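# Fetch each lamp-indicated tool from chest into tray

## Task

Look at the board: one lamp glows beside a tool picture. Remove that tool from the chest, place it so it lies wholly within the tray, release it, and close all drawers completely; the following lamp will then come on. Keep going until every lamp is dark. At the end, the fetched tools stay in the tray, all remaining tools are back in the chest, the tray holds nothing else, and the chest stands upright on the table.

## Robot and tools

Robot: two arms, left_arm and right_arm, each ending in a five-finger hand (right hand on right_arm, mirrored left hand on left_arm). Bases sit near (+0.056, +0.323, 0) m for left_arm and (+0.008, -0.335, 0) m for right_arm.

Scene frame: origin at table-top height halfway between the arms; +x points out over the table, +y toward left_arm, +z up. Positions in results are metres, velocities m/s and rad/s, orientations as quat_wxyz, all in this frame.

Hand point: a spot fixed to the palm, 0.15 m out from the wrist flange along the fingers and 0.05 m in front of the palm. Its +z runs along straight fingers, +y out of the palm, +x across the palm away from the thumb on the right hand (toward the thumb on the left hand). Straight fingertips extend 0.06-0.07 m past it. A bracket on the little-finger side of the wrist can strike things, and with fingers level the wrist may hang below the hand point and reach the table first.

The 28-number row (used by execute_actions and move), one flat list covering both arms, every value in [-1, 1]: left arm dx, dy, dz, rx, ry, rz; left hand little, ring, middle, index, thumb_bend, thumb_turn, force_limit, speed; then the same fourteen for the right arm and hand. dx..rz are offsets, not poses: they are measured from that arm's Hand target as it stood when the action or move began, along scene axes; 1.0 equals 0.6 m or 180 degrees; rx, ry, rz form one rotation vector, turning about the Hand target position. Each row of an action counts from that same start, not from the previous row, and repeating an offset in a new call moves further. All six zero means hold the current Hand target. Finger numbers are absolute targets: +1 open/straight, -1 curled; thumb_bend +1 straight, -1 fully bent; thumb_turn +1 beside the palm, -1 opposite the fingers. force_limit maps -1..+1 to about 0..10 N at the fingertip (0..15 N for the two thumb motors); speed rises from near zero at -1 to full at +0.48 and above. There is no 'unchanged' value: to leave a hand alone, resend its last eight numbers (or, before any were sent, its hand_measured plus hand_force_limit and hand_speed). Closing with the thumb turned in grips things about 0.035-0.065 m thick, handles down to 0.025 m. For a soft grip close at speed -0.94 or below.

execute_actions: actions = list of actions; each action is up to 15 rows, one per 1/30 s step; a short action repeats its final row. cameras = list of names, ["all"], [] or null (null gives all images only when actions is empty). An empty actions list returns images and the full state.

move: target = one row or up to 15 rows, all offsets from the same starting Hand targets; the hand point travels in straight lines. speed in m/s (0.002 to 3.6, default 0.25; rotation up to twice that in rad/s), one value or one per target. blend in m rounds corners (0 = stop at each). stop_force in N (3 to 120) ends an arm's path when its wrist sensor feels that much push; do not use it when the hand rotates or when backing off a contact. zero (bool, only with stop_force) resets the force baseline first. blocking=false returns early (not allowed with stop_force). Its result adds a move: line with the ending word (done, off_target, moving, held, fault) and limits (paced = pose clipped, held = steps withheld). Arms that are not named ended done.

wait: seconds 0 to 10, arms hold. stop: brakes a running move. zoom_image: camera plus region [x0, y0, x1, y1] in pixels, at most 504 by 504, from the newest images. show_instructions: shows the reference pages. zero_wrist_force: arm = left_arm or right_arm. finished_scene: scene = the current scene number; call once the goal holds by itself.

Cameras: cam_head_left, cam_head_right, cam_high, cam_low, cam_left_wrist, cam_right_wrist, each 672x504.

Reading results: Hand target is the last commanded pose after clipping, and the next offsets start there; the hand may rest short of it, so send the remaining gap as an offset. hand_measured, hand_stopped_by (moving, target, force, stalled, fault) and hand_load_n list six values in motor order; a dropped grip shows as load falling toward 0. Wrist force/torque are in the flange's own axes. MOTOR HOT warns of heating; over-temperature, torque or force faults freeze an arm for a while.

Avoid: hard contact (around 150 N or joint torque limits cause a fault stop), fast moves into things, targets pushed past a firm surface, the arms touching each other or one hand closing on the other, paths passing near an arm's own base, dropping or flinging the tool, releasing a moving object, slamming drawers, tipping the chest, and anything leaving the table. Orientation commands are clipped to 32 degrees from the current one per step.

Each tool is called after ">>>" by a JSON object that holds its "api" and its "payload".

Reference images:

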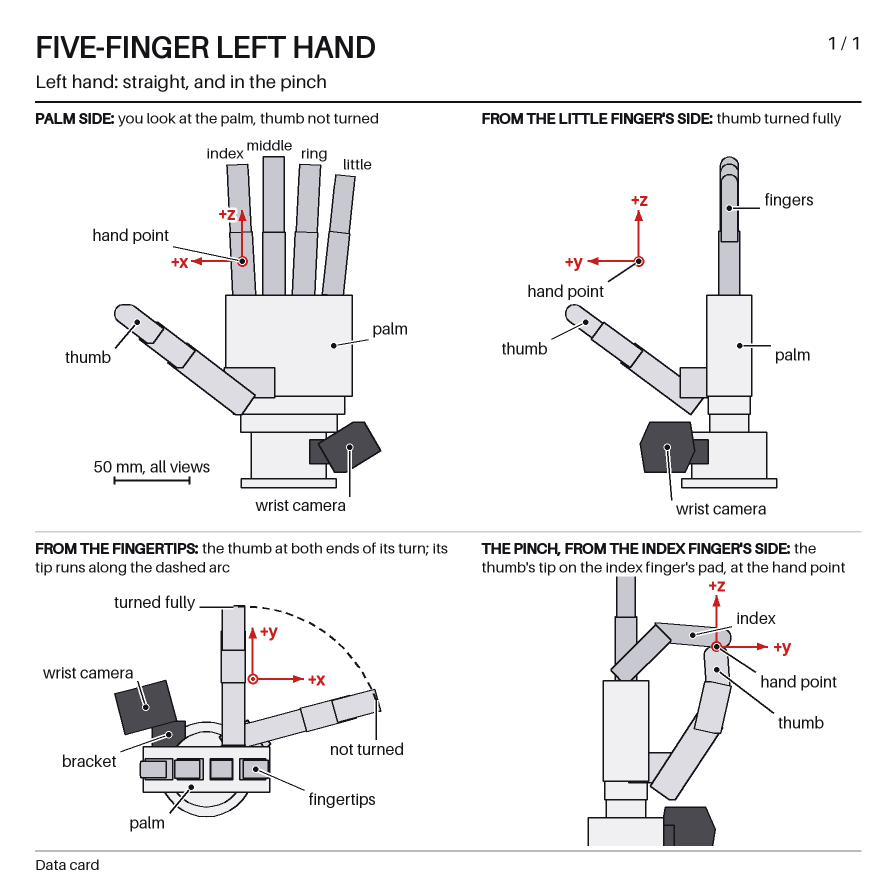

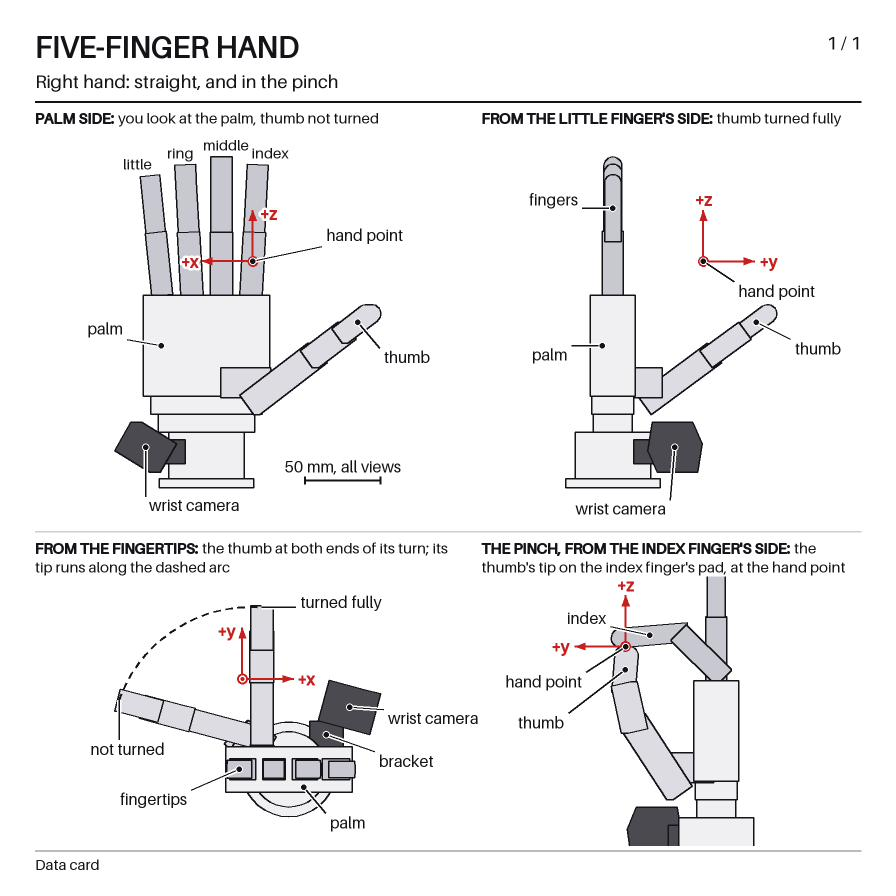

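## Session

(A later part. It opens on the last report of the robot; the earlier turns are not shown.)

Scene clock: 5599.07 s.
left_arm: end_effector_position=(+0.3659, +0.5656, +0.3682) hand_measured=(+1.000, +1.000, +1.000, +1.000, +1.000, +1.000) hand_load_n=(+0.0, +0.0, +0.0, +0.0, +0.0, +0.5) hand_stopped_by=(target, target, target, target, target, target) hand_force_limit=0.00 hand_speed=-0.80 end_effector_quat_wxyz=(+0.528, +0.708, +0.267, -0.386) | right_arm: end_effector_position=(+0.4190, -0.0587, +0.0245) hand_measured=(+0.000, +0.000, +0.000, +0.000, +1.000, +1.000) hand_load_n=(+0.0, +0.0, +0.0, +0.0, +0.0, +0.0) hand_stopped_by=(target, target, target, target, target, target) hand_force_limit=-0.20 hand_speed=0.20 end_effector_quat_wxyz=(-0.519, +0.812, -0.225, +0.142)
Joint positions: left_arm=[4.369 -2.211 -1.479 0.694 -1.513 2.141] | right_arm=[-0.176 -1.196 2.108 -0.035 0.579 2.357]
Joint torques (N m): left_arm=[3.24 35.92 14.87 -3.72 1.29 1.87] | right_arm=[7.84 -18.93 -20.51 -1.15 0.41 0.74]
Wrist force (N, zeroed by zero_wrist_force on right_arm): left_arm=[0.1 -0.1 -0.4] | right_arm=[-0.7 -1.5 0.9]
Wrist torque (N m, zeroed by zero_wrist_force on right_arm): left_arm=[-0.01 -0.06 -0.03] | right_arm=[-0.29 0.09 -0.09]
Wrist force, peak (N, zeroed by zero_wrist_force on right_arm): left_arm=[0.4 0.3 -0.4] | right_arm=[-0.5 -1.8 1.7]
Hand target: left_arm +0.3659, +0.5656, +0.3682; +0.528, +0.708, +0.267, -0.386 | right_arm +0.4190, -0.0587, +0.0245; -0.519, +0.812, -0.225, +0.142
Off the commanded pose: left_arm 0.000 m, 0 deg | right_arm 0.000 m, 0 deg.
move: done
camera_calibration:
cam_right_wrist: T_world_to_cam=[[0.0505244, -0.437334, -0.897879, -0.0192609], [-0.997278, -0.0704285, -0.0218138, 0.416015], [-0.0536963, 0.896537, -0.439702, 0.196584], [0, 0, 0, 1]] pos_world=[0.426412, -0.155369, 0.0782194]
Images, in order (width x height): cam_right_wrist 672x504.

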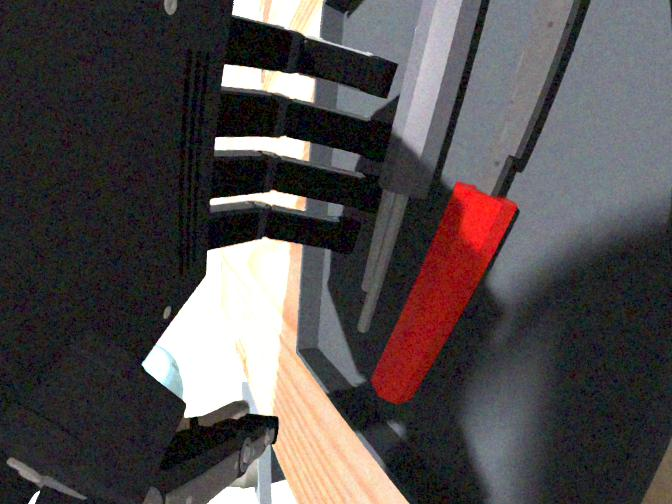

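>>> {"api": "move", "payload": {"target": [0,0,0,0,0,0,1,1,1,1,1,1,0,-0.8,-0.0103,-0.0171,0,0,0,0,0,0,0,0,1,1,-0.2,0.2], "speed": 0.03, "stop_force": 8}}

>>> {"api": "move", "payload": {"target": [[0,0,0,0,0,0,1,1,1,1,1,1,0,-0.8,0.008,0.0137,0,0,0,0,0,0,0,0,1,1,-0.2,0.2],[0,0,0,0,0,0,1,1,1,1,1,1,0,-0.8,0.008,0.0137,0.25,0,0,0,0,0,0,0,1,1,-0.2,0.2]], "speed": [0.05,0.15], "cameras": ["cam_right_wrist"]}}

Scene clock: 5611.90 s.
left_arm: end_effector_position=(+0.3659, +0.5656, +0.3682) hand_measured=(+1.000, +1.000, +1.000, +1.000, +1.000, +1.000) hand_load_n=(+0.0, +0.0, +0.0, +0.0, +0.0, +0.0) hand_stopped_by=(target, target, target, target, target, target) hand_force_limit=0.00 hand_speed=-0.80 end_effector_quat_wxyz=(+0.528, +0.708, +0.267, -0.386) | right_arm: end_effector_position=(+0.4129, -0.0690, +0.0245) hand_measured=(+0.000, +0.000, +0.000, +0.000, +1.000, +1.000) hand_load_n=(+0.0, +0.0, +0.0, +0.0, +0.0, +0.0) hand_stopped_by=(target, target, target, target, target, target) hand_force_limit=-0.20 hand_speed=0.20 end_effector_quat_wxyz=(-0.519, +0.812, -0.225, +0.142)
Joint positions: left_arm=[4.369 -2.211 -1.479 0.694 -1.513 2.141] | right_arm=[-0.211 -1.2 2.128 -0.009 0.557 2.306]
Joint torques (N m): left_arm=[1.93 35.72 13.82 -3.73 1.08 1.56] | right_arm=[7.34 -19.21 -20.54 -1.17 0.42 2.32]
Wrist force (N, zeroed by zero_wrist_force on right_arm): left_arm=[0.3 0.0 -0.2] | right_arm=[-0.7 -1.5 0.8]
Wrist torque (N m, zeroed by zero_wrist_force on right_arm): left_arm=[-0.01 -0.10 -0.02] | right_arm=[-0.25 0.05 -0.07]
Wrist force, peak (N, zeroed by zero_wrist_force on right_arm): left_arm=[0.1 -0.2 -0.6] | right_arm=[-0.7 -2.3 1.4]
Hand target: left_arm +0.3659, +0.5656, +0.3682; +0.528, +0.708, +0.267, -0.386 | right_arm +0.4129, -0.0690, +0.0245; -0.519, +0.812, -0.225, +0.142
Off the commanded pose: left_arm 0.000 m, 0 deg | right_arm 0.000 m, 0 deg.
move: done

Scene clock: 5613.97 s.
left_arm: end_effector_position=(+0.3659, +0.5656, +0.3682) hand_measured=(+1.000, +1.000, +1.000, +1.000, +1.000, +1.000) hand_load_n=(+0.0, +0.0, +0.0, +0.0, +0.0, +0.0) hand_stopped_by=(target, target, target, target, target, target) hand_force_limit=0.00 hand_speed=-0.80 end_effector_quat_wxyz=(+0.528, +0.708, +0.267, -0.386) | right_arm: end_effector_position=(+0.4177, -0.0608, +0.1745) hand_measured=(+0.000, +0.000, +0.000, +0.000, +1.000, +1.000) hand_load_n=(+0.0, +0.0, +0.0, +0.0, +0.0, +0.0) hand_stopped_by=(target, target, target, target, target, target) hand_force_limit=-0.20 hand_speed=0.20 end_effector_quat_wxyz=(-0.519, +0.812, -0.225, +0.142)
Joint positions: left_arm=[4.369 -2.211 -1.479 0.694 -1.513 2.141] | right_arm=[-0.183 -1.454 1.951 0.387 0.575 2.347]
Joint torques (N m): left_arm=[1.19 35.5 13.61 -3.8 1.42 1.5] | right_arm=[-4.41 -25.6 -7.74 1.75 -2.77 1.04]
Wrist force (N, zeroed by zero_wrist_force on right_arm): left_arm=[0.2 0.3 -0.2] | right_arm=[-0.8 -1.1 1.3]
Wrist torque (N m, zeroed by zero_wrist_force on right_arm): left_arm=[0.03 -0.08 -0.04] | right_arm=[-0.23 0.08 0.01]
Wrist force, peak (N, zeroed by zero_wrist_force on right_arm): left_arm=[0.6 0.2 -0.1] | right_arm=[-1.0 -2.4 0.8]
Hand target: left_arm +0.3659, +0.5656, +0.3682; +0.528, +0.708, +0.267, -0.386 | right_arm +0.4177, -0.0608, +0.1745; -0.519, +0.812, -0.225, +0.142
Off the commanded pose: left_arm 0.000 m, 0 deg | right_arm 0.000 m, 0 deg.
move: done
camera_calibration:
cam_right_wrist: T_world_to_cam=[[0.0508415, -0.437399, -0.897829, 0.114412], [-0.997267, -0.0704807, -0.0221361, 0.417903], [-0.0535974, 0.896501, -0.439787, 0.264324], [0, 0, 0, 1]] pos_world=[0.425112, -0.157469, 0.22822]
Images, in order (width x height): cam_right_wrist 672x504.

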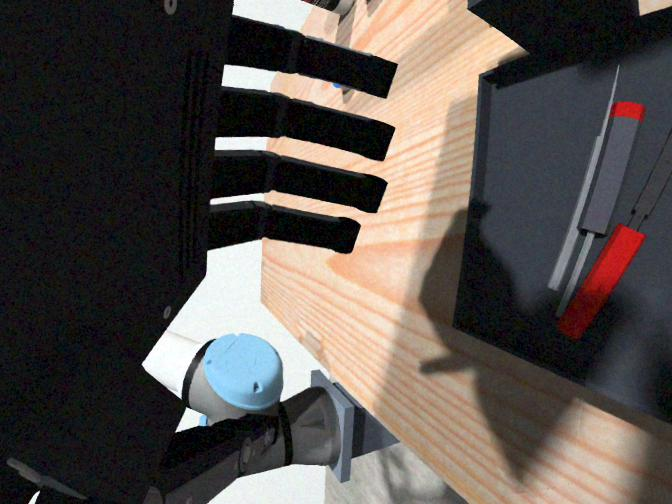

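>>> {"api": "move", "payload": {"target": [[0,0,0,0,0,0,1,1,1,1,1,1,0,-0.8,0.0572,-0.3653,-0.03,0,0,-0.3278,-1,-1,0.12,0.12,0.4,-0.85,0,0.2],[0,0,0,0,0,0,1,1,1,1,1,1,0,-0.8,0.0572,-0.3653,-0.2242,0,0,-0.3278,-1,-1,0.12,0.12,0.4,-0.85,0,0.2]], "speed": [0.25,0.1], "blend": [0.01,0], "cameras": ["cam_right_wrist"]}}

Scene clock: 5655.57 s.
left_arm: end_effector_position=(+0.3659, +0.5656, +0.3682) hand_measured=(+1.000, +1.000, +1.000, +1.000, +1.000, +1.000) hand_load_n=(+0.0, +0.5, +0.0, +0.0, +0.0, +0.0) hand_stopped_by=(target, target, target, target, target, target) hand_force_limit=0.00 hand_speed=-0.80 end_effector_quat_wxyz=(+0.528, +0.708, +0.267, -0.386) | right_arm: end_effector_position=(+0.4519, -0.2799, +0.0400) hand_measured=(-1.000, -1.000, +0.120, +0.120, +0.400, -0.850) hand_load_n=(+0.0, +0.0, +0.0, +0.0, +0.0, +0.0) hand_stopped_by=(target, target, target, target, target, target) hand_force_limit=0.00 hand_speed=0.20 end_effector_quat_wxyz=(-0.382, +0.596, -0.596, +0.379)
Joint positions: left_arm=[4.369 -2.211 -1.479 0.694 -1.513 2.141] | right_arm=[-0.517 -1.578 2.446 -0.386 1.134 2.926]
Joint torques (N m): left_arm=[3.36 34.63 13.98 -3.99 1.27 2.03] | right_arm=[5.57 -7.09 -22.91 0.3 0.93 1.5]
Wrist force (N, zeroed by zero_wrist_force on right_arm): left_arm=[0.4 0.1 -0.2] | right_arm=[-0.8 -0.7 1.4]
Wrist torque (N m, zeroed by zero_wrist_force on right_arm): left_arm=[0.01 -0.10 -0.01] | right_arm=[-0.19 0.09 -0.03]
Wrist force, peak (N, zeroed by zero_wrist_force on right_arm): left_arm=[0.4 0.1 -0.7] | right_arm=[-1.2 -1.5 2.1]
Hand target: left_arm +0.3659, +0.5656, +0.3682; +0.528, +0.708, +0.267, -0.386 | right_arm +0.4520, -0.2800, +0.0400; -0.382, +0.596, -0.596, +0.379
Off the commanded pose: left_arm 0.000 m, 0 deg | right_arm 0.000 m, 0 deg.
move: done
camera_calibration:
cam_right_wrist: T_world_to_cam=[[-0.348991, -0.26851, -0.897835, 0.12404], [-0.573905, 0.818633, -0.0217444, 0.491113], [0.740836, 0.507684, -0.439795, -0.0644111], [0, 0, 0, 1]] pos_world=[0.37286, -0.336035, 0.0937189]
Images, in order (width x height): cam_right_wrist 672x504.

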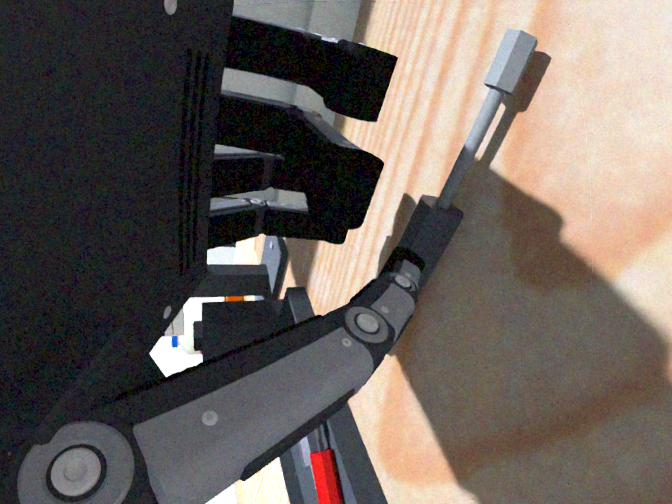

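>>> {"api": "move", "payload": {"target": [0,0,0,0,0,0,1,1,1,1,1,1,0,-0.8,0,0,-0.04,0,0,0,-1,-1,0.12,0.12,0.4,-0.85,0,0.2], "speed": 0.012, "stop_force": 4, "cameras": ["cam_right_wrist"]}}

Scene clock: 5676.53 s.
left_arm: end_effector_position=(+0.3659, +0.5656, +0.3682) hand_measured=(+1.000, +1.000, +1.000, +1.000, +1.000, +1.000) hand_load_n=(+0.0, +0.0, +0.0, +0.5, +0.0, +0.0) hand_stopped_by=(target, target, target, target, target, target) hand_force_limit=0.00 hand_speed=-0.80 end_effector_quat_wxyz=(+0.528, +0.708, +0.267, -0.386) | right_arm: end_effector_position=(+0.4520, -0.2799, +0.0185) hand_measured=(-1.000, -1.000, +0.120, +0.120, +0.400, -0.850) hand_load_n=(+0.0, +0.0, -0.5, +0.0, +0.0, +0.0) hand_stopped_by=(target, target, target, target, target, target) hand_force_limit=0.00 hand_speed=0.20 end_effector_quat_wxyz=(-0.382, +0.596, -0.596, +0.379)
Joint positions: left_arm=[4.369 -2.211 -1.479 0.694 -1.513 2.141] | right_arm=[-0.517 -1.514 2.47 -0.473 1.134 2.926]
Joint torques (N m): left_arm=[2.78 36.41 13.26 -3.89 1.08 1.75] | right_arm=[1.24 -15.54 -20.54 -1.39 -0.71 -1.32]
Wrist force (N, zeroed by zero_wrist_force on right_arm): left_arm=[0.3 0.0 0.0] | right_arm=[-1.0 -1.9 0.2]
Wrist torque (N m, zeroed by zero_wrist_force on right_arm): left_arm=[-0.01 -0.08 -0.02] | right_arm=[-0.16 0.15 -0.08]
Wrist force, peak (N, zeroed by zero_wrist_force on right_arm): left_arm=[0.4 -0.1 -0.5] | right_arm=[-2.4 -12.5 -6.6]
Hand target: left_arm +0.3659, +0.5656, +0.3682; +0.528, +0.708, +0.267, -0.386 | right_arm +0.4520, -0.2799, +0.0185; -0.382, +0.596, -0.596, +0.379 (not the last commanded pose)
Off the commanded pose: left_arm 0.000 m, 0 deg | right_arm 0.002 m, 0 deg.
move: contact (right_arm)
camera_calibration:
cam_right_wrist: T_world_to_cam=[[-0.348926, -0.268605, -0.897832, 0.104715], [-0.573947, 0.818601, -0.0218483, 0.490715], [0.740835, 0.507684, -0.439796, -0.0739402], [0, 0, 0, 1]] pos_world=[0.37296, -0.336035, 0.0722191]
Images, in order (width x height): cam_right_wrist 672x504.

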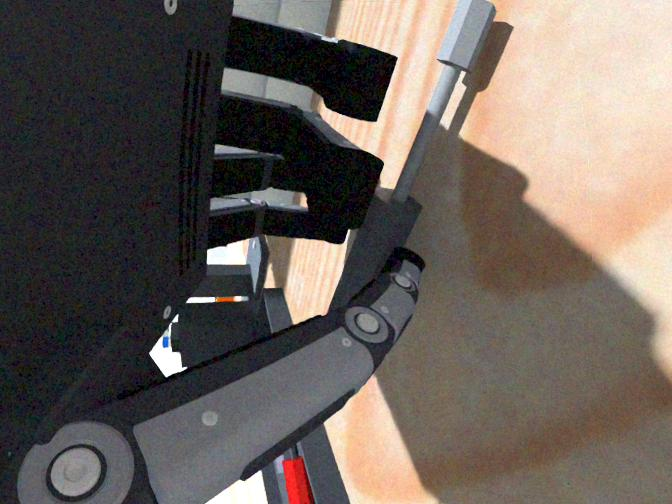

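>>> {"api": "move", "payload": {"target": [0,0,0,0,0,0,1,1,1,1,1,1,0,-0.8,0,0,0.0033,0,0,0,-1,-1,0.12,0.12,0.4,-0.85,0,0.2], "speed": 0.02}}

>>> {"api": "move", "payload": {"target": [0,0,0,0,0,0,1,1,1,1,1,1,0,-0.8,0,0,0,0,0,0,-1,-1,-0.4,-0.4,0.4,-0.85,0.0,-0.85], "speed": 0.02}}

>>> {"api": "move", "payload": {"target": [0,0,0,0,0,0,1,1,1,1,1,1,0,-0.8,-0.0033,0,0.10,0,0,0,-1,-1,-0.4,-0.4,0.4,-0.85,0.0,-0.85], "speed": 0.06, "cameras": ["cam_right_wrist"]}}

Scene clock: 5685.60 s.
left_arm: end_effector_position=(+0.3659, +0.5656, +0.3682) hand_measured=(+1.000, +1.000, +1.000, +1.000, +1.000, +1.000) hand_load_n=(+0.0, +0.0, +0.0, +0.0, +0.0, +0.0) hand_stopped_by=(target, target, target, target, target, target) hand_force_limit=0.00 hand_speed=-0.80 end_effector_quat_wxyz=(+0.528, +0.708, +0.267, -0.386) | right_arm: end_effector_position=(+0.4520, -0.2800, +0.0205) hand_measured=(-1.000, -1.000, +0.120, +0.120, +0.400, -0.850) hand_load_n=(+0.0, +0.0, +0.0, +0.0, +0.0, +0.0) hand_stopped_by=(target, target, target, target, target, target) hand_force_limit=0.00 hand_speed=0.20 end_effector_quat_wxyz=(-0.382, +0.596, -0.596, +0.379)
Joint positions: left_arm=[4.369 -2.211 -1.479 0.694 -1.513 2.141] | right_arm=[-0.517 -1.52 2.468 -0.464 1.134 2.926]
Joint torques (N m): left_arm=[1.44 35.94 14.04 -3.87 1.33 1.78] | right_arm=[0.51 -13.51 -17.99 1.13 -0.52 -1.56]
Wrist force (N, zeroed by zero_wrist_force on right_arm): left_arm=[0.2 0.0 -0.4] | right_arm=[-0.7 -0.7 1.2]
Wrist torque (N m, zeroed by zero_wrist_force on right_arm): left_arm=[0.02 -0.08 -0.03] | right_arm=[-0.20 0.09 -0.04]
Wrist force, peak (N, zeroed by zero_wrist_force on right_arm): left_arm=[0.4 -0.1 -0.5] | right_arm=[-0.9 -2.2 0.2]
Hand target: left_arm +0.3659, +0.5656, +0.3682; +0.528, +0.708, +0.267, -0.386 | right_arm +0.4520, -0.2799, +0.0205; -0.382, +0.596, -0.596, +0.379
Off the commanded pose: left_arm 0.000 m, 0 deg | right_arm 0.000 m, 0 deg.
move: done

Scene clock: 5686.53 s.
left_arm: end_effector_position=(+0.3659, +0.5656, +0.3682) hand_measured=(+1.000, +1.000, +1.000, +1.000, +1.000, +1.000) hand_load_n=(+0.0, +0.0, +0.0, +0.5, +0.0, +0.0) hand_stopped_by=(target, target, target, target, target, target) hand_force_limit=0.00 hand_speed=-0.80 end_effector_quat_wxyz=(+0.528, +0.708, +0.267, -0.386) | right_arm: end_effector_position=(+0.4520, -0.2800, +0.0205) hand_measured=(-1.000, -1.000, -0.128, -0.154, +0.402, -0.850) hand_load_n=(+0.0, +0.0, +3.0, +7.0, +7.5, -1.0) hand_stopped_by=(target, target, force, force, target, target) hand_force_limit=0.00 hand_speed=-0.85 end_effector_quat_wxyz=(-0.382, +0.596, -0.596, +0.379)
Joint positions: left_arm=[4.369 -2.211 -1.479 0.694 -1.513 2.141] | right_arm=[-0.517 -1.52 2.468 -0.465 1.134 2.926]
Joint torques (N m): left_arm=[2.06 35.01 13.49 -3.73 1.04 1.94] | right_arm=[1.72 -5.03 -8.76 -1.79 -0.78 -1.48]
Wrist force (N, zeroed by zero_wrist_force on right_arm): left_arm=[0.0 0.0 -0.1] | right_arm=[-1.5 -7.2 -1.8]
Wrist torque (N m, zeroed by zero_wrist_force on right_arm): left_arm=[0.00 -0.04 -0.04] | right_arm=[-0.30 0.14 -0.09]
Wrist force, peak (N, zeroed by zero_wrist_force on right_arm): left_arm=[0.5 0.0 0.0] | right_arm=[-1.6 -7.6 -1.7]
Hand target: left_arm +0.3659, +0.5656, +0.3682; +0.528, +0.708, +0.267, -0.386 | right_arm +0.4520, -0.2799, +0.0205; -0.382, +0.596, -0.596, +0.379
Off the commanded pose: left_arm 0.000 m, 0 deg | right_arm 0.000 m, 0 deg.
move: done

Scene clock: 5687.93 s.
left_arm: end_effector_position=(+0.3659, +0.5656, +0.3682) hand_measured=(+1.000, +1.000, +1.000, +1.000, +1.000, +1.000) hand_load_n=(+0.5, +0.0, +0.0, +0.0, +0.0, +0.0) hand_stopped_by=(target, target, target, target, target, target) hand_force_limit=0.00 hand_speed=-0.80 end_effector_quat_wxyz=(+0.528, +0.708, +0.267, -0.386) | right_arm: end_effector_position=(+0.4501, -0.2800, +0.0805) hand_measured=(-1.000, -1.000, -0.128, -0.154, +0.402, -0.850) hand_load_n=(+0.0, +0.0, +3.0, +5.5, +9.0, -1.5) hand_stopped_by=(target, target, force, force, target, target) hand_force_limit=0.00 hand_speed=-0.85 end_effector_quat_wxyz=(-0.382, +0.596, -0.596, +0.379)
Joint positions: left_arm=[4.369 -2.211 -1.479 0.694 -1.513 2.141] | right_arm=[-0.521 -1.686 2.398 -0.228 1.13 2.924]
Joint torques (N m): left_arm=[2.29 35.95 14.1 -3.75 1.19 1.81] | right_arm=[-4.53 -8.54 -4.15 -2.1 -1.37 -1.53]
Wrist force (N, zeroed by zero_wrist_force on right_arm): left_arm=[0.4 -0.1 -0.3] | right_arm=[-0.5 -0.5 1.2]
Wrist torque (N m, zeroed by zero_wrist_force on right_arm): left_arm=[-0.01 -0.10 -0.01] | right_arm=[-0.23 0.06 0.02]
Wrist force, peak (N, zeroed by zero_wrist_force on right_arm): left_arm=[0.2 -0.2 -0.5] | right_arm=[-1.5 -7.0 -1.6]
Hand target: left_arm +0.3659, +0.5656, +0.3682; +0.528, +0.708, +0.267, -0.386 | right_arm +0.4500, -0.2799, +0.0805; -0.382, +0.596, -0.596, +0.379
Off the commanded pose: left_arm 0.000 m, 0 deg | right_arm 0.000 m, 0 deg.
move: done
camera_calibration:
cam_right_wrist: T_world_to_cam=[[-0.348731, -0.26869, -0.897882, 0.159624], [-0.573967, 0.818582, -0.0220357, 0.491005], [0.740911, 0.50767, -0.439684, -0.0453129], [0, 0, 0, 1]] pos_world=[0.371059, -0.336035, 0.13422]
Images, in order (width x height): cam_right_wrist 672x504.

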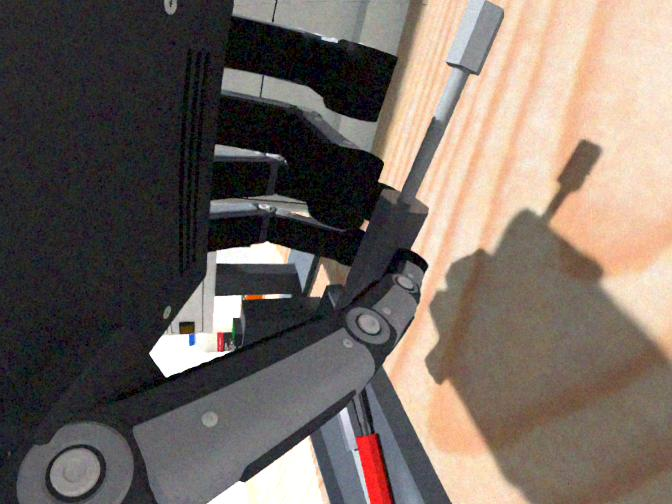

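>>> {"api": "move", "payload": {"target": [[0,0,0,0,0,0,1,1,1,1,1,1,0,-0.8,-0.03,0.12,0.13,0,0,0.15,-1,-1,-0.4,-0.4,0.4,-0.85,0.0,-0.85],[0,0,0,0,0,0,1,1,1,1,1,1,0,-0.8,-0.0508,0.426,0.09,0,0,0.3778,-1,-1,-0.4,-0.4,0.4,-0.85,0.0,-0.85],[0,0,0,0,0,0,1,1,1,1,1,1,0,-0.8,-0.0508,0.426,-0.034,0,0,0.3778,-1,-1,-0.4,-0.4,0.4,-0.85,0.0,-0.85]], "speed": [0.15,0.15,0.08], "blend": [0.03,0.01,0], "cameras": ["cam_right_wrist"]}}

Scene clock: 5704.30 s.
left_arm: end_effector_position=(+0.3659, +0.5656, +0.3682) hand_measured=(+1.000, +1.000, +1.000, +1.000, +1.000, +1.000) hand_load_n=(+0.0, +0.0, +0.0, +0.0, +0.0, +0.0) hand_stopped_by=(target, target, target, target, target, target) hand_force_limit=0.00 hand_speed=-0.80 end_effector_quat_wxyz=(+0.528, +0.708, +0.267, -0.386) | right_arm: end_effector_position=(+0.4195, -0.0244, +0.0600) hand_measured=(-1.000, -1.000, -0.128, -0.154, +0.402, -0.850) hand_load_n=(+0.0, +0.5, +3.0, +6.0, +9.0, -1.0) hand_stopped_by=(target, target, force, force, target, target) hand_force_limit=0.00 hand_speed=-0.85 end_effector_quat_wxyz=(-0.529, +0.827, -0.161, +0.101)
Joint positions: left_arm=[4.369 -2.211 -1.479 0.694 -1.513 2.141] | right_arm=[-0.094 -1.173 1.962 0.183 0.534 2.243]
Joint torques (N m): left_arm=[1.58 35.85 14.57 -3.71 1.13 1.81] | right_arm=[5.94 -30.45 -21.78 3.97 0.18 1.48]
Wrist force (N, zeroed by zero_wrist_force on right_arm): left_arm=[0.3 0.0 0.0] | right_arm=[-0.8 -0.9 1.5]
Wrist torque (N m, zeroed by zero_wrist_force on right_arm): left_arm=[-0.03 -0.08 -0.03] | right_arm=[-0.25 0.08 -0.13]
Wrist force, peak (N, zeroed by zero_wrist_force on right_arm): left_arm=[0.3 -0.1 -0.6] | right_arm=[-1.2 -1.2 1.9]
Hand target: left_arm +0.3659, +0.5656, +0.3682; +0.528, +0.708, +0.267, -0.386 | right_arm +0.4195, -0.0243, +0.0601; -0.529, +0.827, -0.161, +0.101
Off the commanded pose: left_arm 0.000 m, 0 deg | right_arm 0.000 m, 0 deg.
move: done
camera_calibration:
cam_right_wrist: T_world_to_cam=[[0.118196, -0.424062, -0.897887, -0.000332631], [-0.974008, -0.225468, -0.0217301, 0.40608], [-0.19323, 0.877118, -0.439689, 0.239473], [0, 0, 0, 1]] pos_world=[0.441838, -0.11863, 0.113819]
Images, in order (width x height): cam_right_wrist 672x504.

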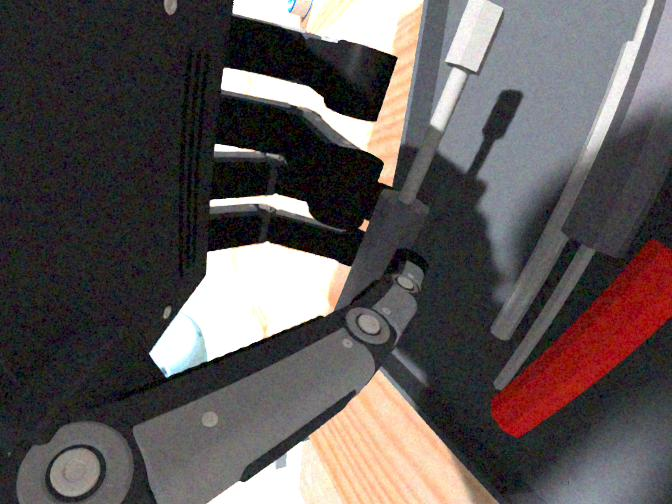

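>>> {"api": "move", "payload": {"target": [0,0,0,0,0,0,1,1,1,1,1,1,0,-0.8,0,0,-0.035,0,0,0,-1,-1,-0.4,-0.4,0.4,-0.85,0.0,-0.85], "speed": 0.05, "stop_force": 6}}

>>> {"api": "move", "payload": {"target": [0,0,0,0,0,0,1,1,1,1,1,1,0,-0.8,0,0,-0.035,0,0,0,-1,-1,-0.4,-0.4,0.4,-0.85,0.0,-0.85], "speed": 0.012, "stop_force": 3, "cameras": ["cam_right_wrist"]}}

Scene clock: 5713.37 s.
left_arm: end_effector_position=(+0.3659, +0.5656, +0.3682) hand_measured=(+1.000, +1.000, +1.000, +1.000, +1.000, +1.000) hand_load_n=(+0.0, +0.0, +0.0, +0.0, +0.0, +0.0) hand_stopped_by=(target, target, target, target, target, target) hand_force_limit=0.00 hand_speed=-0.80 end_effector_quat_wxyz=(+0.528, +0.708, +0.267, -0.386) | right_arm: end_effector_position=(+0.4195, -0.0244, +0.0391) hand_measured=(-1.000, -1.000, -0.128, -0.154, +0.402, -0.850) hand_load_n=(+0.0, +0.0, +3.0, +5.5, +9.0, -1.5) hand_stopped_by=(target, target, force, force, target, target) hand_force_limit=0.00 hand_speed=-0.85 end_effector_quat_wxyz=(-0.529, +0.827, -0.161, +0.101)
Joint positions: left_arm=[4.369 -2.211 -1.479 0.694 -1.513 2.141] | right_arm=[-0.094 -1.134 1.976 0.13 0.534 2.243]
Joint torques (N m): left_arm=[1.04 35.26 14.77 -3.87 1 1.87] | right_arm=[0.79 -37.26 -21.67 4.56 -1.19 2.04]
Wrist force (N, zeroed by zero_wrist_force on right_arm): left_arm=[0.2 -0.1 -0.2] | right_arm=[-0.9 -1.0 1.5]
Wrist torque (N m, zeroed by zero_wrist_force on right_arm): left_arm=[-0.03 -0.08 -0.03] | right_arm=[-0.27 0.09 -0.13]
Wrist force, peak (N, zeroed by zero_wrist_force on right_arm): left_arm=[0.2 0.4 -0.4] | right_arm=[-0.9 -1.2 1.6]
Hand target: left_arm +0.3659, +0.5656, +0.3682; +0.528, +0.708, +0.267, -0.386 | right_arm +0.4195, -0.0243, +0.0391; -0.529, +0.827, -0.161, +0.101
Off the commanded pose: left_arm 0.000 m, 0 deg | right_arm 0.000 m, 0 deg.
move: done

Scene clock: 5715.70 s.
left_arm: end_effector_position=(+0.3659, +0.5656, +0.3682) hand_measured=(+1.000, +1.000, +1.000, +1.000, +1.000, +1.000) hand_load_n=(+0.0, +0.0, +0.0, +0.0, +0.0, +0.0) hand_stopped_by=(target, target, target, target, target, target) hand_force_limit=0.00 hand_speed=-0.80 end_effector_quat_wxyz=(+0.528, +0.708, +0.267, -0.386) | right_arm: end_effector_position=(+0.4195, -0.0243, +0.0244) hand_measured=(-1.000, -1.000, -0.128, -0.154, +0.402, -0.850) hand_load_n=(+0.0, +0.0, +3.0, +6.0, +8.0, -1.0) hand_stopped_by=(target, target, force, force, target, target) hand_force_limit=0.00 hand_speed=-0.85 end_effector_quat_wxyz=(-0.529, +0.827, -0.161, +0.101)
Joint positions: left_arm=[4.369 -2.211 -1.479 0.694 -1.513 2.141] | right_arm=[-0.094 -1.106 1.985 0.094 0.534 2.243]
Joint torques (N m): left_arm=[1.21 35.77 14.66 -3.7 1.33 1.92] | right_arm=[-0.26 -35.84 -20.58 4.08 0.13 -0.84]
Wrist force (N, zeroed by zero_wrist_force on right_arm): left_arm=[0.1 0.2 -0.1] | right_arm=[-1.3 -3.4 -0.1]
Wrist torque (N m, zeroed by zero_wrist_force on right_arm): left_arm=[0.02 -0.06 -0.04] | right_arm=[-0.31 0.11 -0.16]
Wrist force, peak (N, zeroed by zero_wrist_force on right_arm): left_arm=[0.7 0.0 -0.4] | right_arm=[-1.2 -11.9 -4.2]
Hand target: left_arm +0.3659, +0.5656, +0.3682; +0.528, +0.708, +0.267, -0.386 | right_arm +0.4195, -0.0243, +0.0244; -0.529, +0.827, -0.161, +0.101 (not the last commanded pose)
Off the commanded pose: left_arm 0.000 m, 0 deg | right_arm 0.006 m, 0 deg.
move: contact (right_arm)
camera_calibration:
cam_right_wrist: T_world_to_cam=[[0.118322, -0.424023, -0.897889, -0.0324498], [-0.973974, -0.22561, -0.0218051, 0.405374], [-0.193327, 0.8771, -0.439682, 0.223836], [0, 0, 0, 1]] pos_world=[0.441937, -0.118629, 0.0781195]
Images, in order (width x height): cam_right_wrist 672x504.

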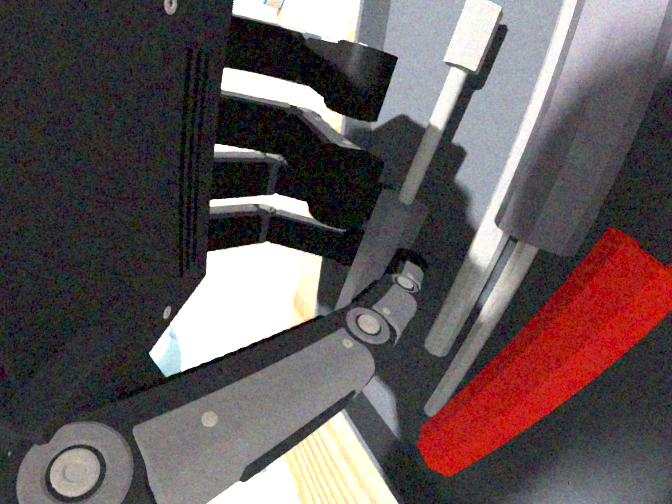

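Down on the floor. Release and rise, then close H7.

>>> {"api": "move", "payload": {"target": [0,0,0,0,0,0,1,1,1,1,1,1,0,-0.8,0,0,0,0,0,0,-1,-1,0.02,0.0,0.45,-0.85,0.0,-0.6], "speed": 0.02}}

>>> {"api": "move", "payload": {"target": [[0,0,0,0,0,0,1,1,1,1,1,1,0,-0.8,0,0,0.06,0,0,0,-1,-1,0.02,0.0,0.45,-0.85,0.0,-0.6],[0,0,0,0,0,0,1,1,1,1,1,1,0,-0.8,0,0,0.25,0,0,0,-1,-1,0.02,0.0,0.45,-0.85,0.0,-0.6]], "speed": [0.03,0.15], "blend": [0.005,0], "cameras": ["cam_right_wrist"]}}

Scene clock: 5725.10 s.
left_arm: end_effector_position=(+0.3659, +0.5656, +0.3682) hand_measured=(+1.000, +1.000, +1.000, +1.000, +1.000, +1.000) hand_load_n=(+0.0, +0.0, +0.0, +0.0, +0.0, +0.0) hand_stopped_by=(target, target, target, target, target, target) hand_force_limit=0.00 hand_speed=-0.80 end_effector_quat_wxyz=(+0.528, +0.708, +0.267, -0.386) | right_arm: end_effector_position=(+0.4195, -0.0244, +0.0244) hand_measured=(-1.000, -1.000, +0.020, +0.000, +0.450, -0.850) hand_load_n=(+0.0, +0.0, +0.0, +0.0, +0.0, +0.0) hand_stopped_by=(target, target, target, target, target, target) hand_force_limit=0.00 hand_speed=-0.60 end_effector_quat_wxyz=(-0.529, +0.827, -0.161, +0.101)
Joint positions: left_arm=[4.369 -2.211 -1.479 0.694 -1.513 2.141] | right_arm=[-0.094 -1.106 1.985 0.094 0.534 2.243]
Joint torques (N m): left_arm=[1.05 35.03 14.64 -3.67 1.35 1.75] | right_arm=[0.31 -34.68 -20.69 1.29 -0.89 -0.68]
Wrist force (N, zeroed by zero_wrist_force on right_arm): left_arm=[0.3 0.0 -0.2] | right_arm=[-0.7 -1.4 1.1]
Wrist torque (N m, zeroed by zero_wrist_force on right_arm): left_arm=[-0.01 -0.08 -0.02] | right_arm=[-0.27 0.09 -0.13]
Wrist force, peak (N, zeroed by zero_wrist_force on right_arm): left_arm=[0.4 -0.2 -0.4] | right_arm=[-1.1 -3.8 -0.3]
Hand target: left_arm +0.3659, +0.5656, +0.3682; +0.528, +0.708, +0.267, -0.386 | right_arm +0.4195, -0.0243, +0.0244; -0.529, +0.827, -0.161, +0.101
Off the commanded pose: left_arm 0.000 m, 0 deg | right_arm 0.000 m, 0 deg.
move: done

Scene clock: 5727.50 s.
left_arm: end_effector_position=(+0.3659, +0.5656, +0.3682) hand_measured=(+1.000, +1.000, +1.000, +1.000, +1.000, +1.000) hand_load_n=(+0.0, +0.0, +0.0, +0.0, +0.5, +0.0) hand_stopped_by=(target, target, target, target, target, target) hand_force_limit=0.00 hand_speed=-0.80 end_effector_quat_wxyz=(+0.528, +0.708, +0.267, -0.386) | right_arm: end_effector_position=(+0.4196, -0.0244, +0.1744) hand_measured=(-1.000, -1.000, +0.020, +0.000, +0.450, -0.850) hand_load_n=(+0.0, +0.0, +0.0, +0.0, +0.0, +0.0) hand_stopped_by=(target, target, target, target, target, target) hand_force_limit=0.00 hand_speed=-0.60 end_effector_quat_wxyz=(-0.529, +0.827, -0.160, +0.101)
Joint positions: left_arm=[4.369 -2.211 -1.479 0.694 -1.513 2.141] | right_arm=[-0.094 -1.344 1.838 0.478 0.534 2.243]
Joint torques (N m): left_arm=[1.73 35.05 14.54 -3.61 1.45 1.74] | right_arm=[-6.74 -29.67 -6.77 1.62 -2.23 0.75]
Wrist force (N, zeroed by zero_wrist_force on right_arm): left_arm=[0.3 0.0 -0.3] | right_arm=[-0.8 -1.0 1.3]
Wrist torque (N m, zeroed by zero_wrist_force on right_arm): left_arm=[0.00 -0.09 -0.02] | right_arm=[-0.18 0.07 -0.01]
Wrist force, peak (N, zeroed by zero_wrist_force on right_arm): left_arm=[0.3 0.2 -0.5] | right_arm=[-0.9 -2.4 0.8]
Hand target: left_arm +0.3659, +0.5656, +0.3682; +0.528, +0.708, +0.267, -0.386 | right_arm +0.4195, -0.0243, +0.1744; -0.529, +0.827, -0.161, +0.101
Off the commanded pose: left_arm 0.000 m, 0 deg | right_arm 0.000 m, 0 deg.
move: done
camera_calibration:
cam_right_wrist: T_world_to_cam=[[0.118582, -0.42418, -0.89778, 0.102075], [-0.973961, -0.225644, -0.0220334, 0.408687], [-0.193232, 0.877016, -0.439892, 0.289784], [0, 0, 0, 1]] pos_world=[0.441937, -0.118629, 0.228119]
Images, in order (width x height): cam_right_wrist 672x504.

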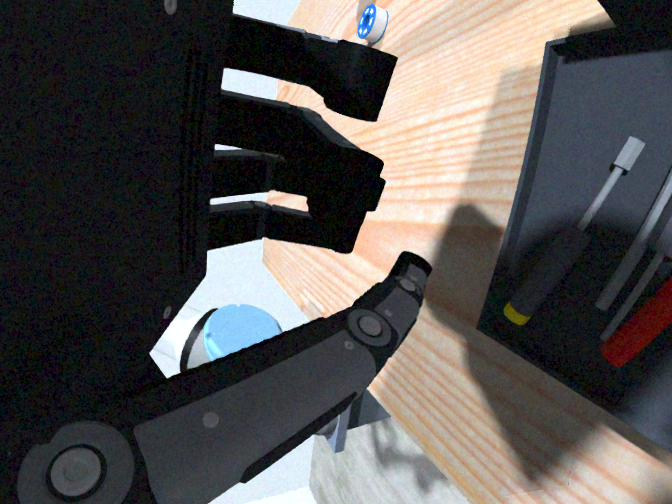

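>>> {"api": "move", "payload": {"target": [[0,0,0,0,0,0,1,1,1,1,1,1,0,-0.8,0.0508,-0.126,0.2093,0,0,-0.3778,-1,-1,0.02,0.0,0.45,-0.85,0.0,-0.6],[0,0,0,0,0,0,1,1,1,1,1,1,0,-0.8,0.0175,-0.5427,0.2943,0,0,-0.7111,-1,-1,0.02,0.0,0.45,-0.85,0.0,-0.6],[0,0,0,0,0,0,1,1,1,1,1,1,0,-0.8,0.0042,-0.95,0.291,0,0,-0.7111,-1,-1,0.02,0.0,0.45,-0.85,0.0,-0.6]], "speed": 0.28, "blend": 0.04}}

>>> {"api": "move", "payload": {"target": [[0,0,0,0,0,0,1,1,1,1,1,1,0,-0.8,-0.0617,-0.1177,-0.05,0.1527,-0.4782,-0.1073,-1,-1,-1,-1,0.4,1,0.0,0.0]], "speed": 0.3}}

>>> {"api": "move", "payload": {"target": [[0,0,0,0,0,0,1,1,1,1,1,1,0,-0.8,0,0,-0.2167,0,0,0,-1,-1,-1,-1,0.4,1,0.0,0.0]], "speed": 0.15, "stop_force": 10}}

>>> {"api": "move", "payload": {"target": [[0,0,0,0,0,0,1,1,1,1,1,1,0,-0.8,0.46,0.0506,0,0,0,0,-1,-1,-1,-1,0.4,1,0.0,0.0]], "speed": 0.06, "stop_force": 12}}

Scene clock: 5758.63 s.
left_arm: end_effector_position=(+0.3659, +0.5656, +0.3682) hand_measured=(+1.000, +1.000, +1.000, +1.000, +1.000, +1.000) hand_load_n=(+0.0, +0.0, +0.0, +0.0, +0.0, +0.0) hand_stopped_by=(target, target, target, target, target, target) hand_force_limit=0.00 hand_speed=-0.80 end_effector_quat_wxyz=(+0.528, +0.708, +0.267, -0.386) | right_arm: end_effector_position=(+0.4220, -0.5943, +0.3491) hand_measured=(-1.000, -1.000, +0.020, +0.000, +0.450, -0.850) hand_load_n=(+0.0, +0.0, +0.0, +0.0, +0.0, +0.0) hand_stopped_by=(target, target, target, target, target, target) hand_force_limit=0.00 hand_speed=-0.60 end_effector_quat_wxyz=(+0.141, -0.218, +0.814, -0.519)
Joint positions: left_arm=[4.369 -2.211 -1.479 0.694 -1.513 2.141] | right_arm=[-0.828 -1.751 1.705 0.493 1.798 3.252]
Joint torques (N m): left_arm=[1.72 34.97 14.59 -3.79 1.26 1.89] | right_arm=[-7.69 -14.11 -7.55 2.33 -1.17 -0.31]
Wrist force (N, zeroed by zero_wrist_force on right_arm): left_arm=[0.3 0.2 -0.3] | right_arm=[-0.8 -1.3 1.1]
Wrist torque (N m, zeroed by zero_wrist_force on right_arm): left_arm=[0.02 -0.08 -0.03] | right_arm=[-0.24 0.12 -0.11]
Wrist force, peak (N, zeroed by zero_wrist_force on right_arm): left_arm=[0.6 0.2 -0.4] | right_arm=[0.4 -2.0 2.6]
Hand target: left_arm +0.3659, +0.5656, +0.3682; +0.528, +0.708, +0.267, -0.386 | right_arm +0.4220, -0.5943, +0.3490; +0.141, -0.218, +0.814, -0.519
Off the commanded pose: left_arm 0.000 m, 0 deg | right_arm 0.000 m, 0 deg.
move: done

Scene clock: 5761.83 s.
left_arm: end_effector_position=(+0.3659, +0.5656, +0.3682) hand_measured=(+1.000, +1.000, +1.000, +1.000, +1.000, +1.000) hand_load_n=(+0.0, +0.0, +0.0, +0.0, +0.0, +0.0) hand_stopped_by=(target, target, target, target, target, target) hand_force_limit=0.00 hand_speed=-0.80 end_effector_quat_wxyz=(+0.528, +0.708, +0.267, -0.386) | right_arm: end_effector_position=(+0.3850, -0.6649, +0.3189) hand_measured=(-1.000, -1.000, -1.000, -1.000, +0.400, +1.000) hand_load_n=(+0.0, +0.0, +0.0, +0.0, +0.0, +0.0) hand_stopped_by=(target, target, target, target, target, target) hand_force_limit=0.00 hand_speed=0.00 end_effector_quat_wxyz=(+0.613, +0.351, +0.613, -0.353)
Joint positions: left_arm=[4.369 -2.211 -1.479 0.694 -1.513 2.141] | right_arm=[-1.234 -1.918 2.379 -0.462 1.413 4.71]
Joint torques (N m): left_arm=[1.43 35.72 14.67 -3.61 1.18 1.97] | right_arm=[-7.75 -11.89 -28.51 -0.37 -1.32 1.93]
Wrist force (N, zeroed by zero_wrist_force on right_arm): left_arm=[0.0 0.1 -0.2] | right_arm=[-1.3 -1.4 1.2]
Wrist torque (N m, zeroed by zero_wrist_force on right_arm): left_arm=[0.01 -0.05 -0.05] | right_arm=[-0.32 0.15 -0.02]
Wrist force, peak (N, zeroed by zero_wrist_force on right_arm): left_arm=[0.5 0.0 -0.3] | right_arm=[-1.6 -1.8 1.7]
Hand target: left_arm +0.3659, +0.5656, +0.3682; +0.528, +0.708, +0.267, -0.386 | right_arm +0.3850, -0.6650, +0.3190; +0.613, +0.351, +0.613, -0.353
Off the commanded pose: left_arm 0.000 m, 0 deg | right_arm 0.000 m, 0 deg.
move: done

Scene clock: 5763.73 s.
left_arm: end_effector_position=(+0.3659, +0.5656, +0.3682) hand_measured=(+1.000, +1.000, +1.000, +1.000, +1.000, +1.000) hand_load_n=(+0.0, +0.5, +0.0, +0.0, +0.0, +0.0) hand_stopped_by=(target, target, target, target, target, target) hand_force_limit=0.00 hand_speed=-0.80 end_effector_quat_wxyz=(+0.528, +0.708, +0.267, -0.386) | right_arm: end_effector_position=(+0.3850, -0.6650, +0.1890) hand_measured=(-1.000, -1.000, -1.000, -1.000, +0.400, +1.000) hand_load_n=(+0.0, +0.0, -0.5, +0.0, +0.0, +0.0) hand_stopped_by=(target, target, target, target, target, target) hand_force_limit=0.00 hand_speed=0.00 end_effector_quat_wxyz=(+0.613, +0.351, +0.613, -0.353)
Joint positions: left_arm=[4.369 -2.211 -1.479 0.694 -1.513 2.141] | right_arm=[-1.234 -1.584 2.583 -1.001 1.413 4.711]
Joint torques (N m): left_arm=[1.94 35.06 14.07 -3.62 1.38 1.81] | right_arm=[7.75 -5.14 -21.39 -4.06 1.05 1.99]
Wrist force (N, zeroed by zero_wrist_force on right_arm): left_arm=[0.4 -0.2 0.1] | right_arm=[-1.2 -0.7 1.0]
Wrist torque (N m, zeroed by zero_wrist_force on right_arm): left_arm=[-0.05 -0.10 0.00] | right_arm=[-0.17 0.12 -0.01]
Wrist force, peak (N, zeroed by zero_wrist_force on right_arm): left_arm=[0.3 -0.2 -0.5] | right_arm=[-2.9 -1.1 1.2]
Hand target: left_arm +0.3659, +0.5656, +0.3682; +0.528, +0.708, +0.267, -0.386 | right_arm +0.3850, -0.6650, +0.1890; +0.613, +0.351, +0.613, -0.353
Off the commanded pose: left_arm 0.000 m, 0 deg | right_arm 0.000 m, 0 deg.
move: done

Scene clock: 5769.23 s.
left_arm: end_effector_position=(+0.3659, +0.5656, +0.3682) hand_measured=(+1.000, +1.000, +1.000, +1.000, +1.000, +1.000) hand_load_n=(+0.0, +0.0, +0.0, +0.0, +0.0, +0.0) hand_stopped_by=(target, target, target, target, target, target) hand_force_limit=0.00 hand_speed=-0.80 end_effector_quat_wxyz=(+0.528, +0.708, +0.267, -0.386) | right_arm: end_effector_position=(+0.6451, -0.6363, +0.1890) hand_measured=(-1.000, -1.000, -1.000, -1.000, +0.400, +1.000) hand_load_n=(+0.0, +0.0, +0.0, +0.0, +0.0, +0.5) hand_stopped_by=(target, target, target, target, target, target) hand_force_limit=0.00 hand_speed=0.00 end_effector_quat_wxyz=(+0.613, +0.351, +0.613, -0.353)
Joint positions: left_arm=[4.369 -2.211 -1.479 0.694 -1.513 2.141] | right_arm=[-0.567 -1.116 1.936 -0.822 2.081 4.71]
Joint torques (N m): left_arm=[1.86 35.74 14.08 -3.72 0.94 1.76] | right_arm=[9.24 -25.78 -26 1.37 0.28 -1.79]
Wrist force (N, zeroed by zero_wrist_force on right_arm): left_arm=[0.3 0.3 -0.3] | right_arm=[-1.2 -7.4 -1.3]
Wrist torque (N m, zeroed by zero_wrist_force on right_arm): left_arm=[0.04 -0.08 -0.03] | right_arm=[-0.34 -0.05 0.30]
Wrist force, peak (N, zeroed by zero_wrist_force on right_arm): left_arm=[0.6 0.0 -0.3] | right_arm=[3.3 -32.1 -24.6]
Hand target: left_arm +0.3659, +0.5656, +0.3682; +0.528, +0.708, +0.267, -0.386 | right_arm +0.6451, -0.6363, +0.1890; +0.613, +0.351, +0.613, -0.353 (not the last commanded pose)
Off the commanded pose: left_arm 0.000 m, 0 deg | right_arm 0.016 m, 0 deg.
move: contact (right_arm)

>>> {"api": "move", "payload": {"target": [[0,0,0,0,0,0,1,1,1,1,1,1,0,-0.8,-0.0917,-0.0101,0,0,0,0,-1,-1,-1,0.35,0.4,-0.72,-0.2,0.4]], "speed": 0.15, "cameras": ["cam_head_left", "cam_right_wrist"]}}

>>> {"api": "zoom_image", "payload": {"camera": "cam_head_left", "region": [310, 200, 410, 320]}}

Scene clock: 5776.83 s.
left_arm: end_effector_position=(+0.3659, +0.5656, +0.3682) hand_measured=(+1.000, +1.000, +1.000, +1.000, +1.000, +1.000) hand_load_n=(+0.0, +0.0, +0.0, +0.0, +0.0, +0.0) hand_stopped_by=(target, target, target, target, target, target) hand_force_limit=0.00 hand_speed=-0.80 end_effector_quat_wxyz=(+0.528, +0.708, +0.267, -0.386) | right_arm: end_effector_position=(+0.5902, -0.6424, +0.1890) hand_measured=(-1.000, -1.000, -1.000, +0.350, +0.400, +0.922) hand_load_n=(+0.5, +0.0, +0.0, +0.0, +0.0, +0.0) hand_stopped_by=(target, target, target, target, target, force) hand_force_limit=-0.20 hand_speed=0.40 end_effector_quat_wxyz=(+0.613, +0.351, +0.613, -0.353)
Joint positions: left_arm=[4.369 -2.211 -1.479 0.694 -1.513 2.141] | right_arm=[-0.648 -1.209 2.089 -0.882 1.999 4.71]
Joint torques (N m): left_arm=[2.68 35.48 14.85 -3.67 1.51 1.76] | right_arm=[-0.09 -30.02 -13.5 0.96 0.78 -1.3]
Wrist force (N, zeroed by zero_wrist_force on right_arm): left_arm=[0.3 0.0 -0.1] | right_arm=[-0.8 -1.2 1.0]
Wrist torque (N m, zeroed by zero_wrist_force on right_arm): left_arm=[-0.01 -0.09 -0.02] | right_arm=[-0.28 0.09 0.02]
Wrist force, peak (N, zeroed by zero_wrist_force on right_arm): left_arm=[0.4 0.0 -0.6] | right_arm=[-1.5 -7.7 -1.3]
Hand target: left_arm +0.3659, +0.5656, +0.3682; +0.528, +0.708, +0.267, -0.386 | right_arm +0.5901, -0.6423, +0.1890; +0.613, +0.351, +0.613, -0.353
Off the commanded pose: left_arm 0.000 m, 0 deg | right_arm 0.000 m, 0 deg.
move: done
camera_calibration:
cam_right_wrist: T_world_to_cam=[[0.859974, 0.43197, -0.271748, -0.173013], [-0.0296271, 0.573847, 0.818427, 0.233067], [0.509478, -0.695774, 0.506291, -0.732643], [0, 0, 0, 1]] pos_world=[0.528956, -0.568762, 0.133167]
Images, in order (width x height): cam_head_left 672x504, cam_right_wrist 672x504.

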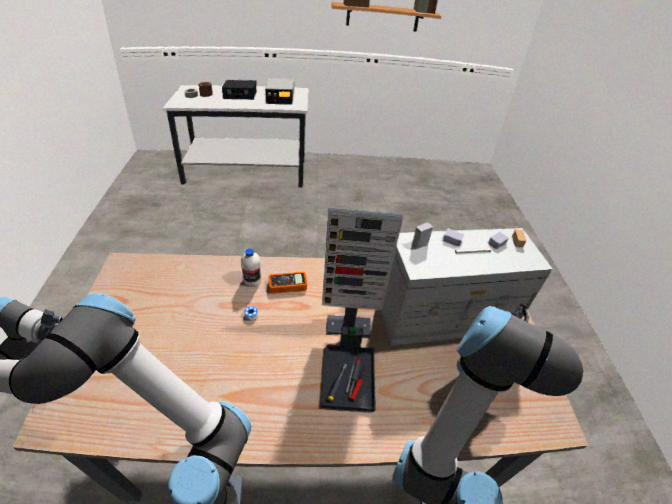

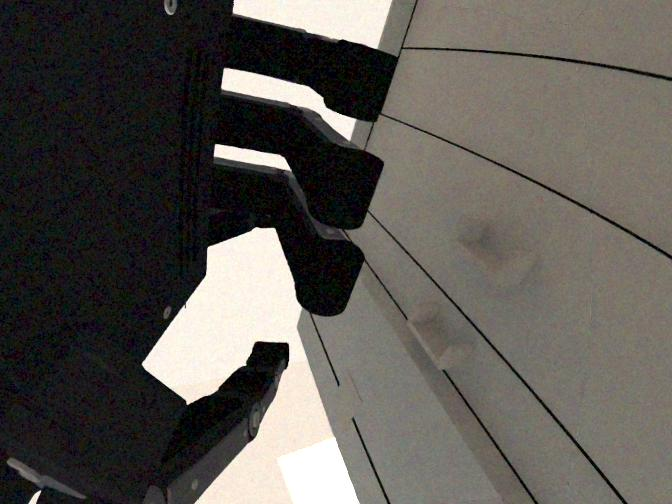

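Scaled by 4.200.

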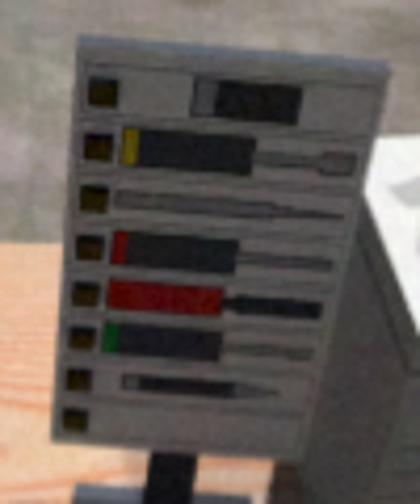

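>>> {"api": "wait", "payload": {"seconds": 1, "cameras": ["cam_head_left", "cam_head_right"]}}

>>> {"api": "zoom_image", "payload": {"camera": "cam_head_right", "region": [290, 200, 410, 320]}}

>>> {"api": "zoom_image", "payload": {"camera": "cam_head_left", "region": [300, 330, 400, 430]}}

>>> {"api": "zoom_image", "payload": {"camera": "cam_head_right", "region": [380, 220, 560, 360]}}

Scene clock: 5788.50 s.
left_arm: end_effector_position=(+0.3659, +0.5656, +0.3682) hand_measured=(+1.000, +1.000, +1.000, +1.000, +1.000, +1.000) hand_load_n=(+0.0, +0.0, +0.0, +0.0, +0.0, +0.0) hand_stopped_by=(target, target, target, target, target, target) hand_force_limit=0.00 hand_speed=-0.80 end_effector_quat_wxyz=(+0.528, +0.708, +0.267, -0.386) | right_arm: end_effector_position=(+0.5901, -0.6423, +0.1890) hand_measured=(-1.000, -1.000, -1.000, +0.350, +0.400, +0.922) hand_load_n=(+0.0, +0.0, +0.0, +0.0, +0.0, +0.0) hand_stopped_by=(target, target, target, target, target, force) hand_force_limit=-0.20 hand_speed=0.40 end_effector_quat_wxyz=(+0.613, +0.351, +0.613, -0.353)
Joint positions: left_arm=[4.369 -2.211 -1.479 0.694 -1.513 2.141] | right_arm=[-0.648 -1.209 2.089 -0.882 1.999 4.71]
Joint torques (N m): left_arm=[1.52 36.82 14.54 -3.57 1.23 1.74] | right_arm=[-3.94 -35.23 -2.43 1.2 -0.86 -1.59]
Wrist force (N, zeroed by zero_wrist_force on right_arm): left_arm=[0.4 0.1 -0.2] | right_arm=[-0.7 -1.3 0.9]
Wrist torque (N m, zeroed by zero_wrist_force on right_arm): left_arm=[0.01 -0.11 -0.02] | right_arm=[-0.28 0.08 0.03]
Wrist force, peak (N, zeroed by zero_wrist_force on right_arm): left_arm=[0.4 0.0 -0.4] | right_arm=[-0.7 -1.5 1.1]
Hand target: left_arm +0.3659, +0.5656, +0.3682; +0.528, +0.708, +0.267, -0.386 | right_arm +0.5901, -0.6423, +0.1890; +0.613, +0.351, +0.613, -0.353
Off the commanded pose: left_arm 0.000 m, 0 deg | right_arm 0.000 m, 0 deg.
wait: 1.00 s; at rest from the start
Images, in order (width x height): cam_head_left 672x504, cam_head_right 672x504.

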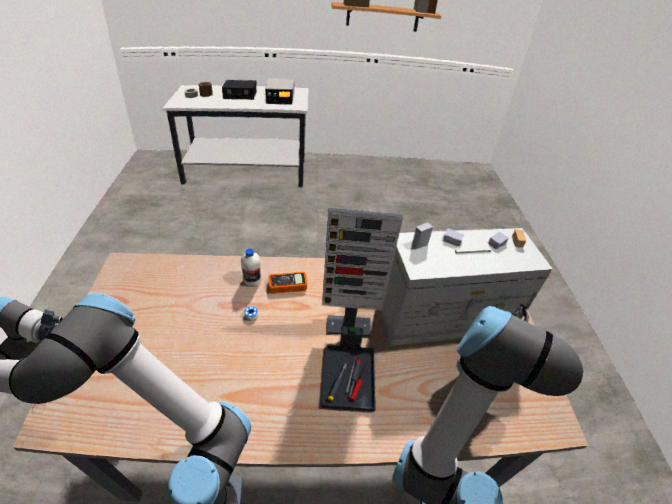

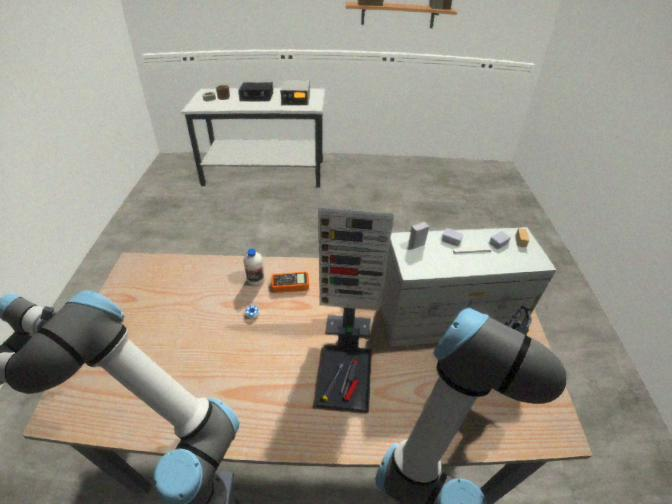

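Scaled by 4.200.

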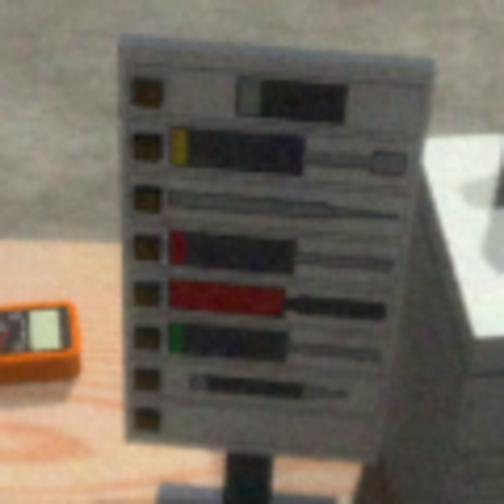

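Scaled by 5.040.

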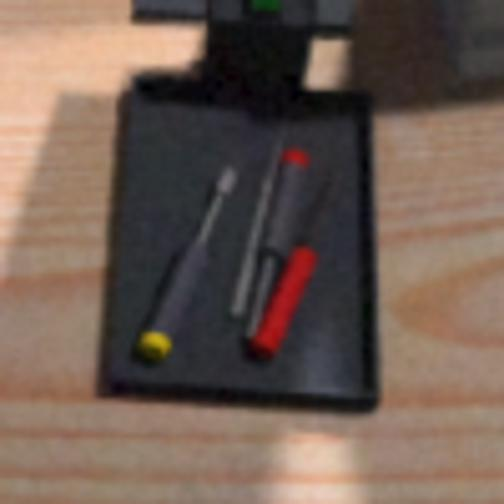

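Scaled by 2.800.

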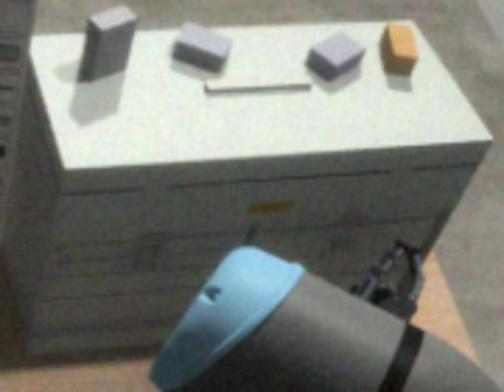

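>>> {"api": "finished_scene", "payload": {"scene": 1}}

The scene is finished: the task was done.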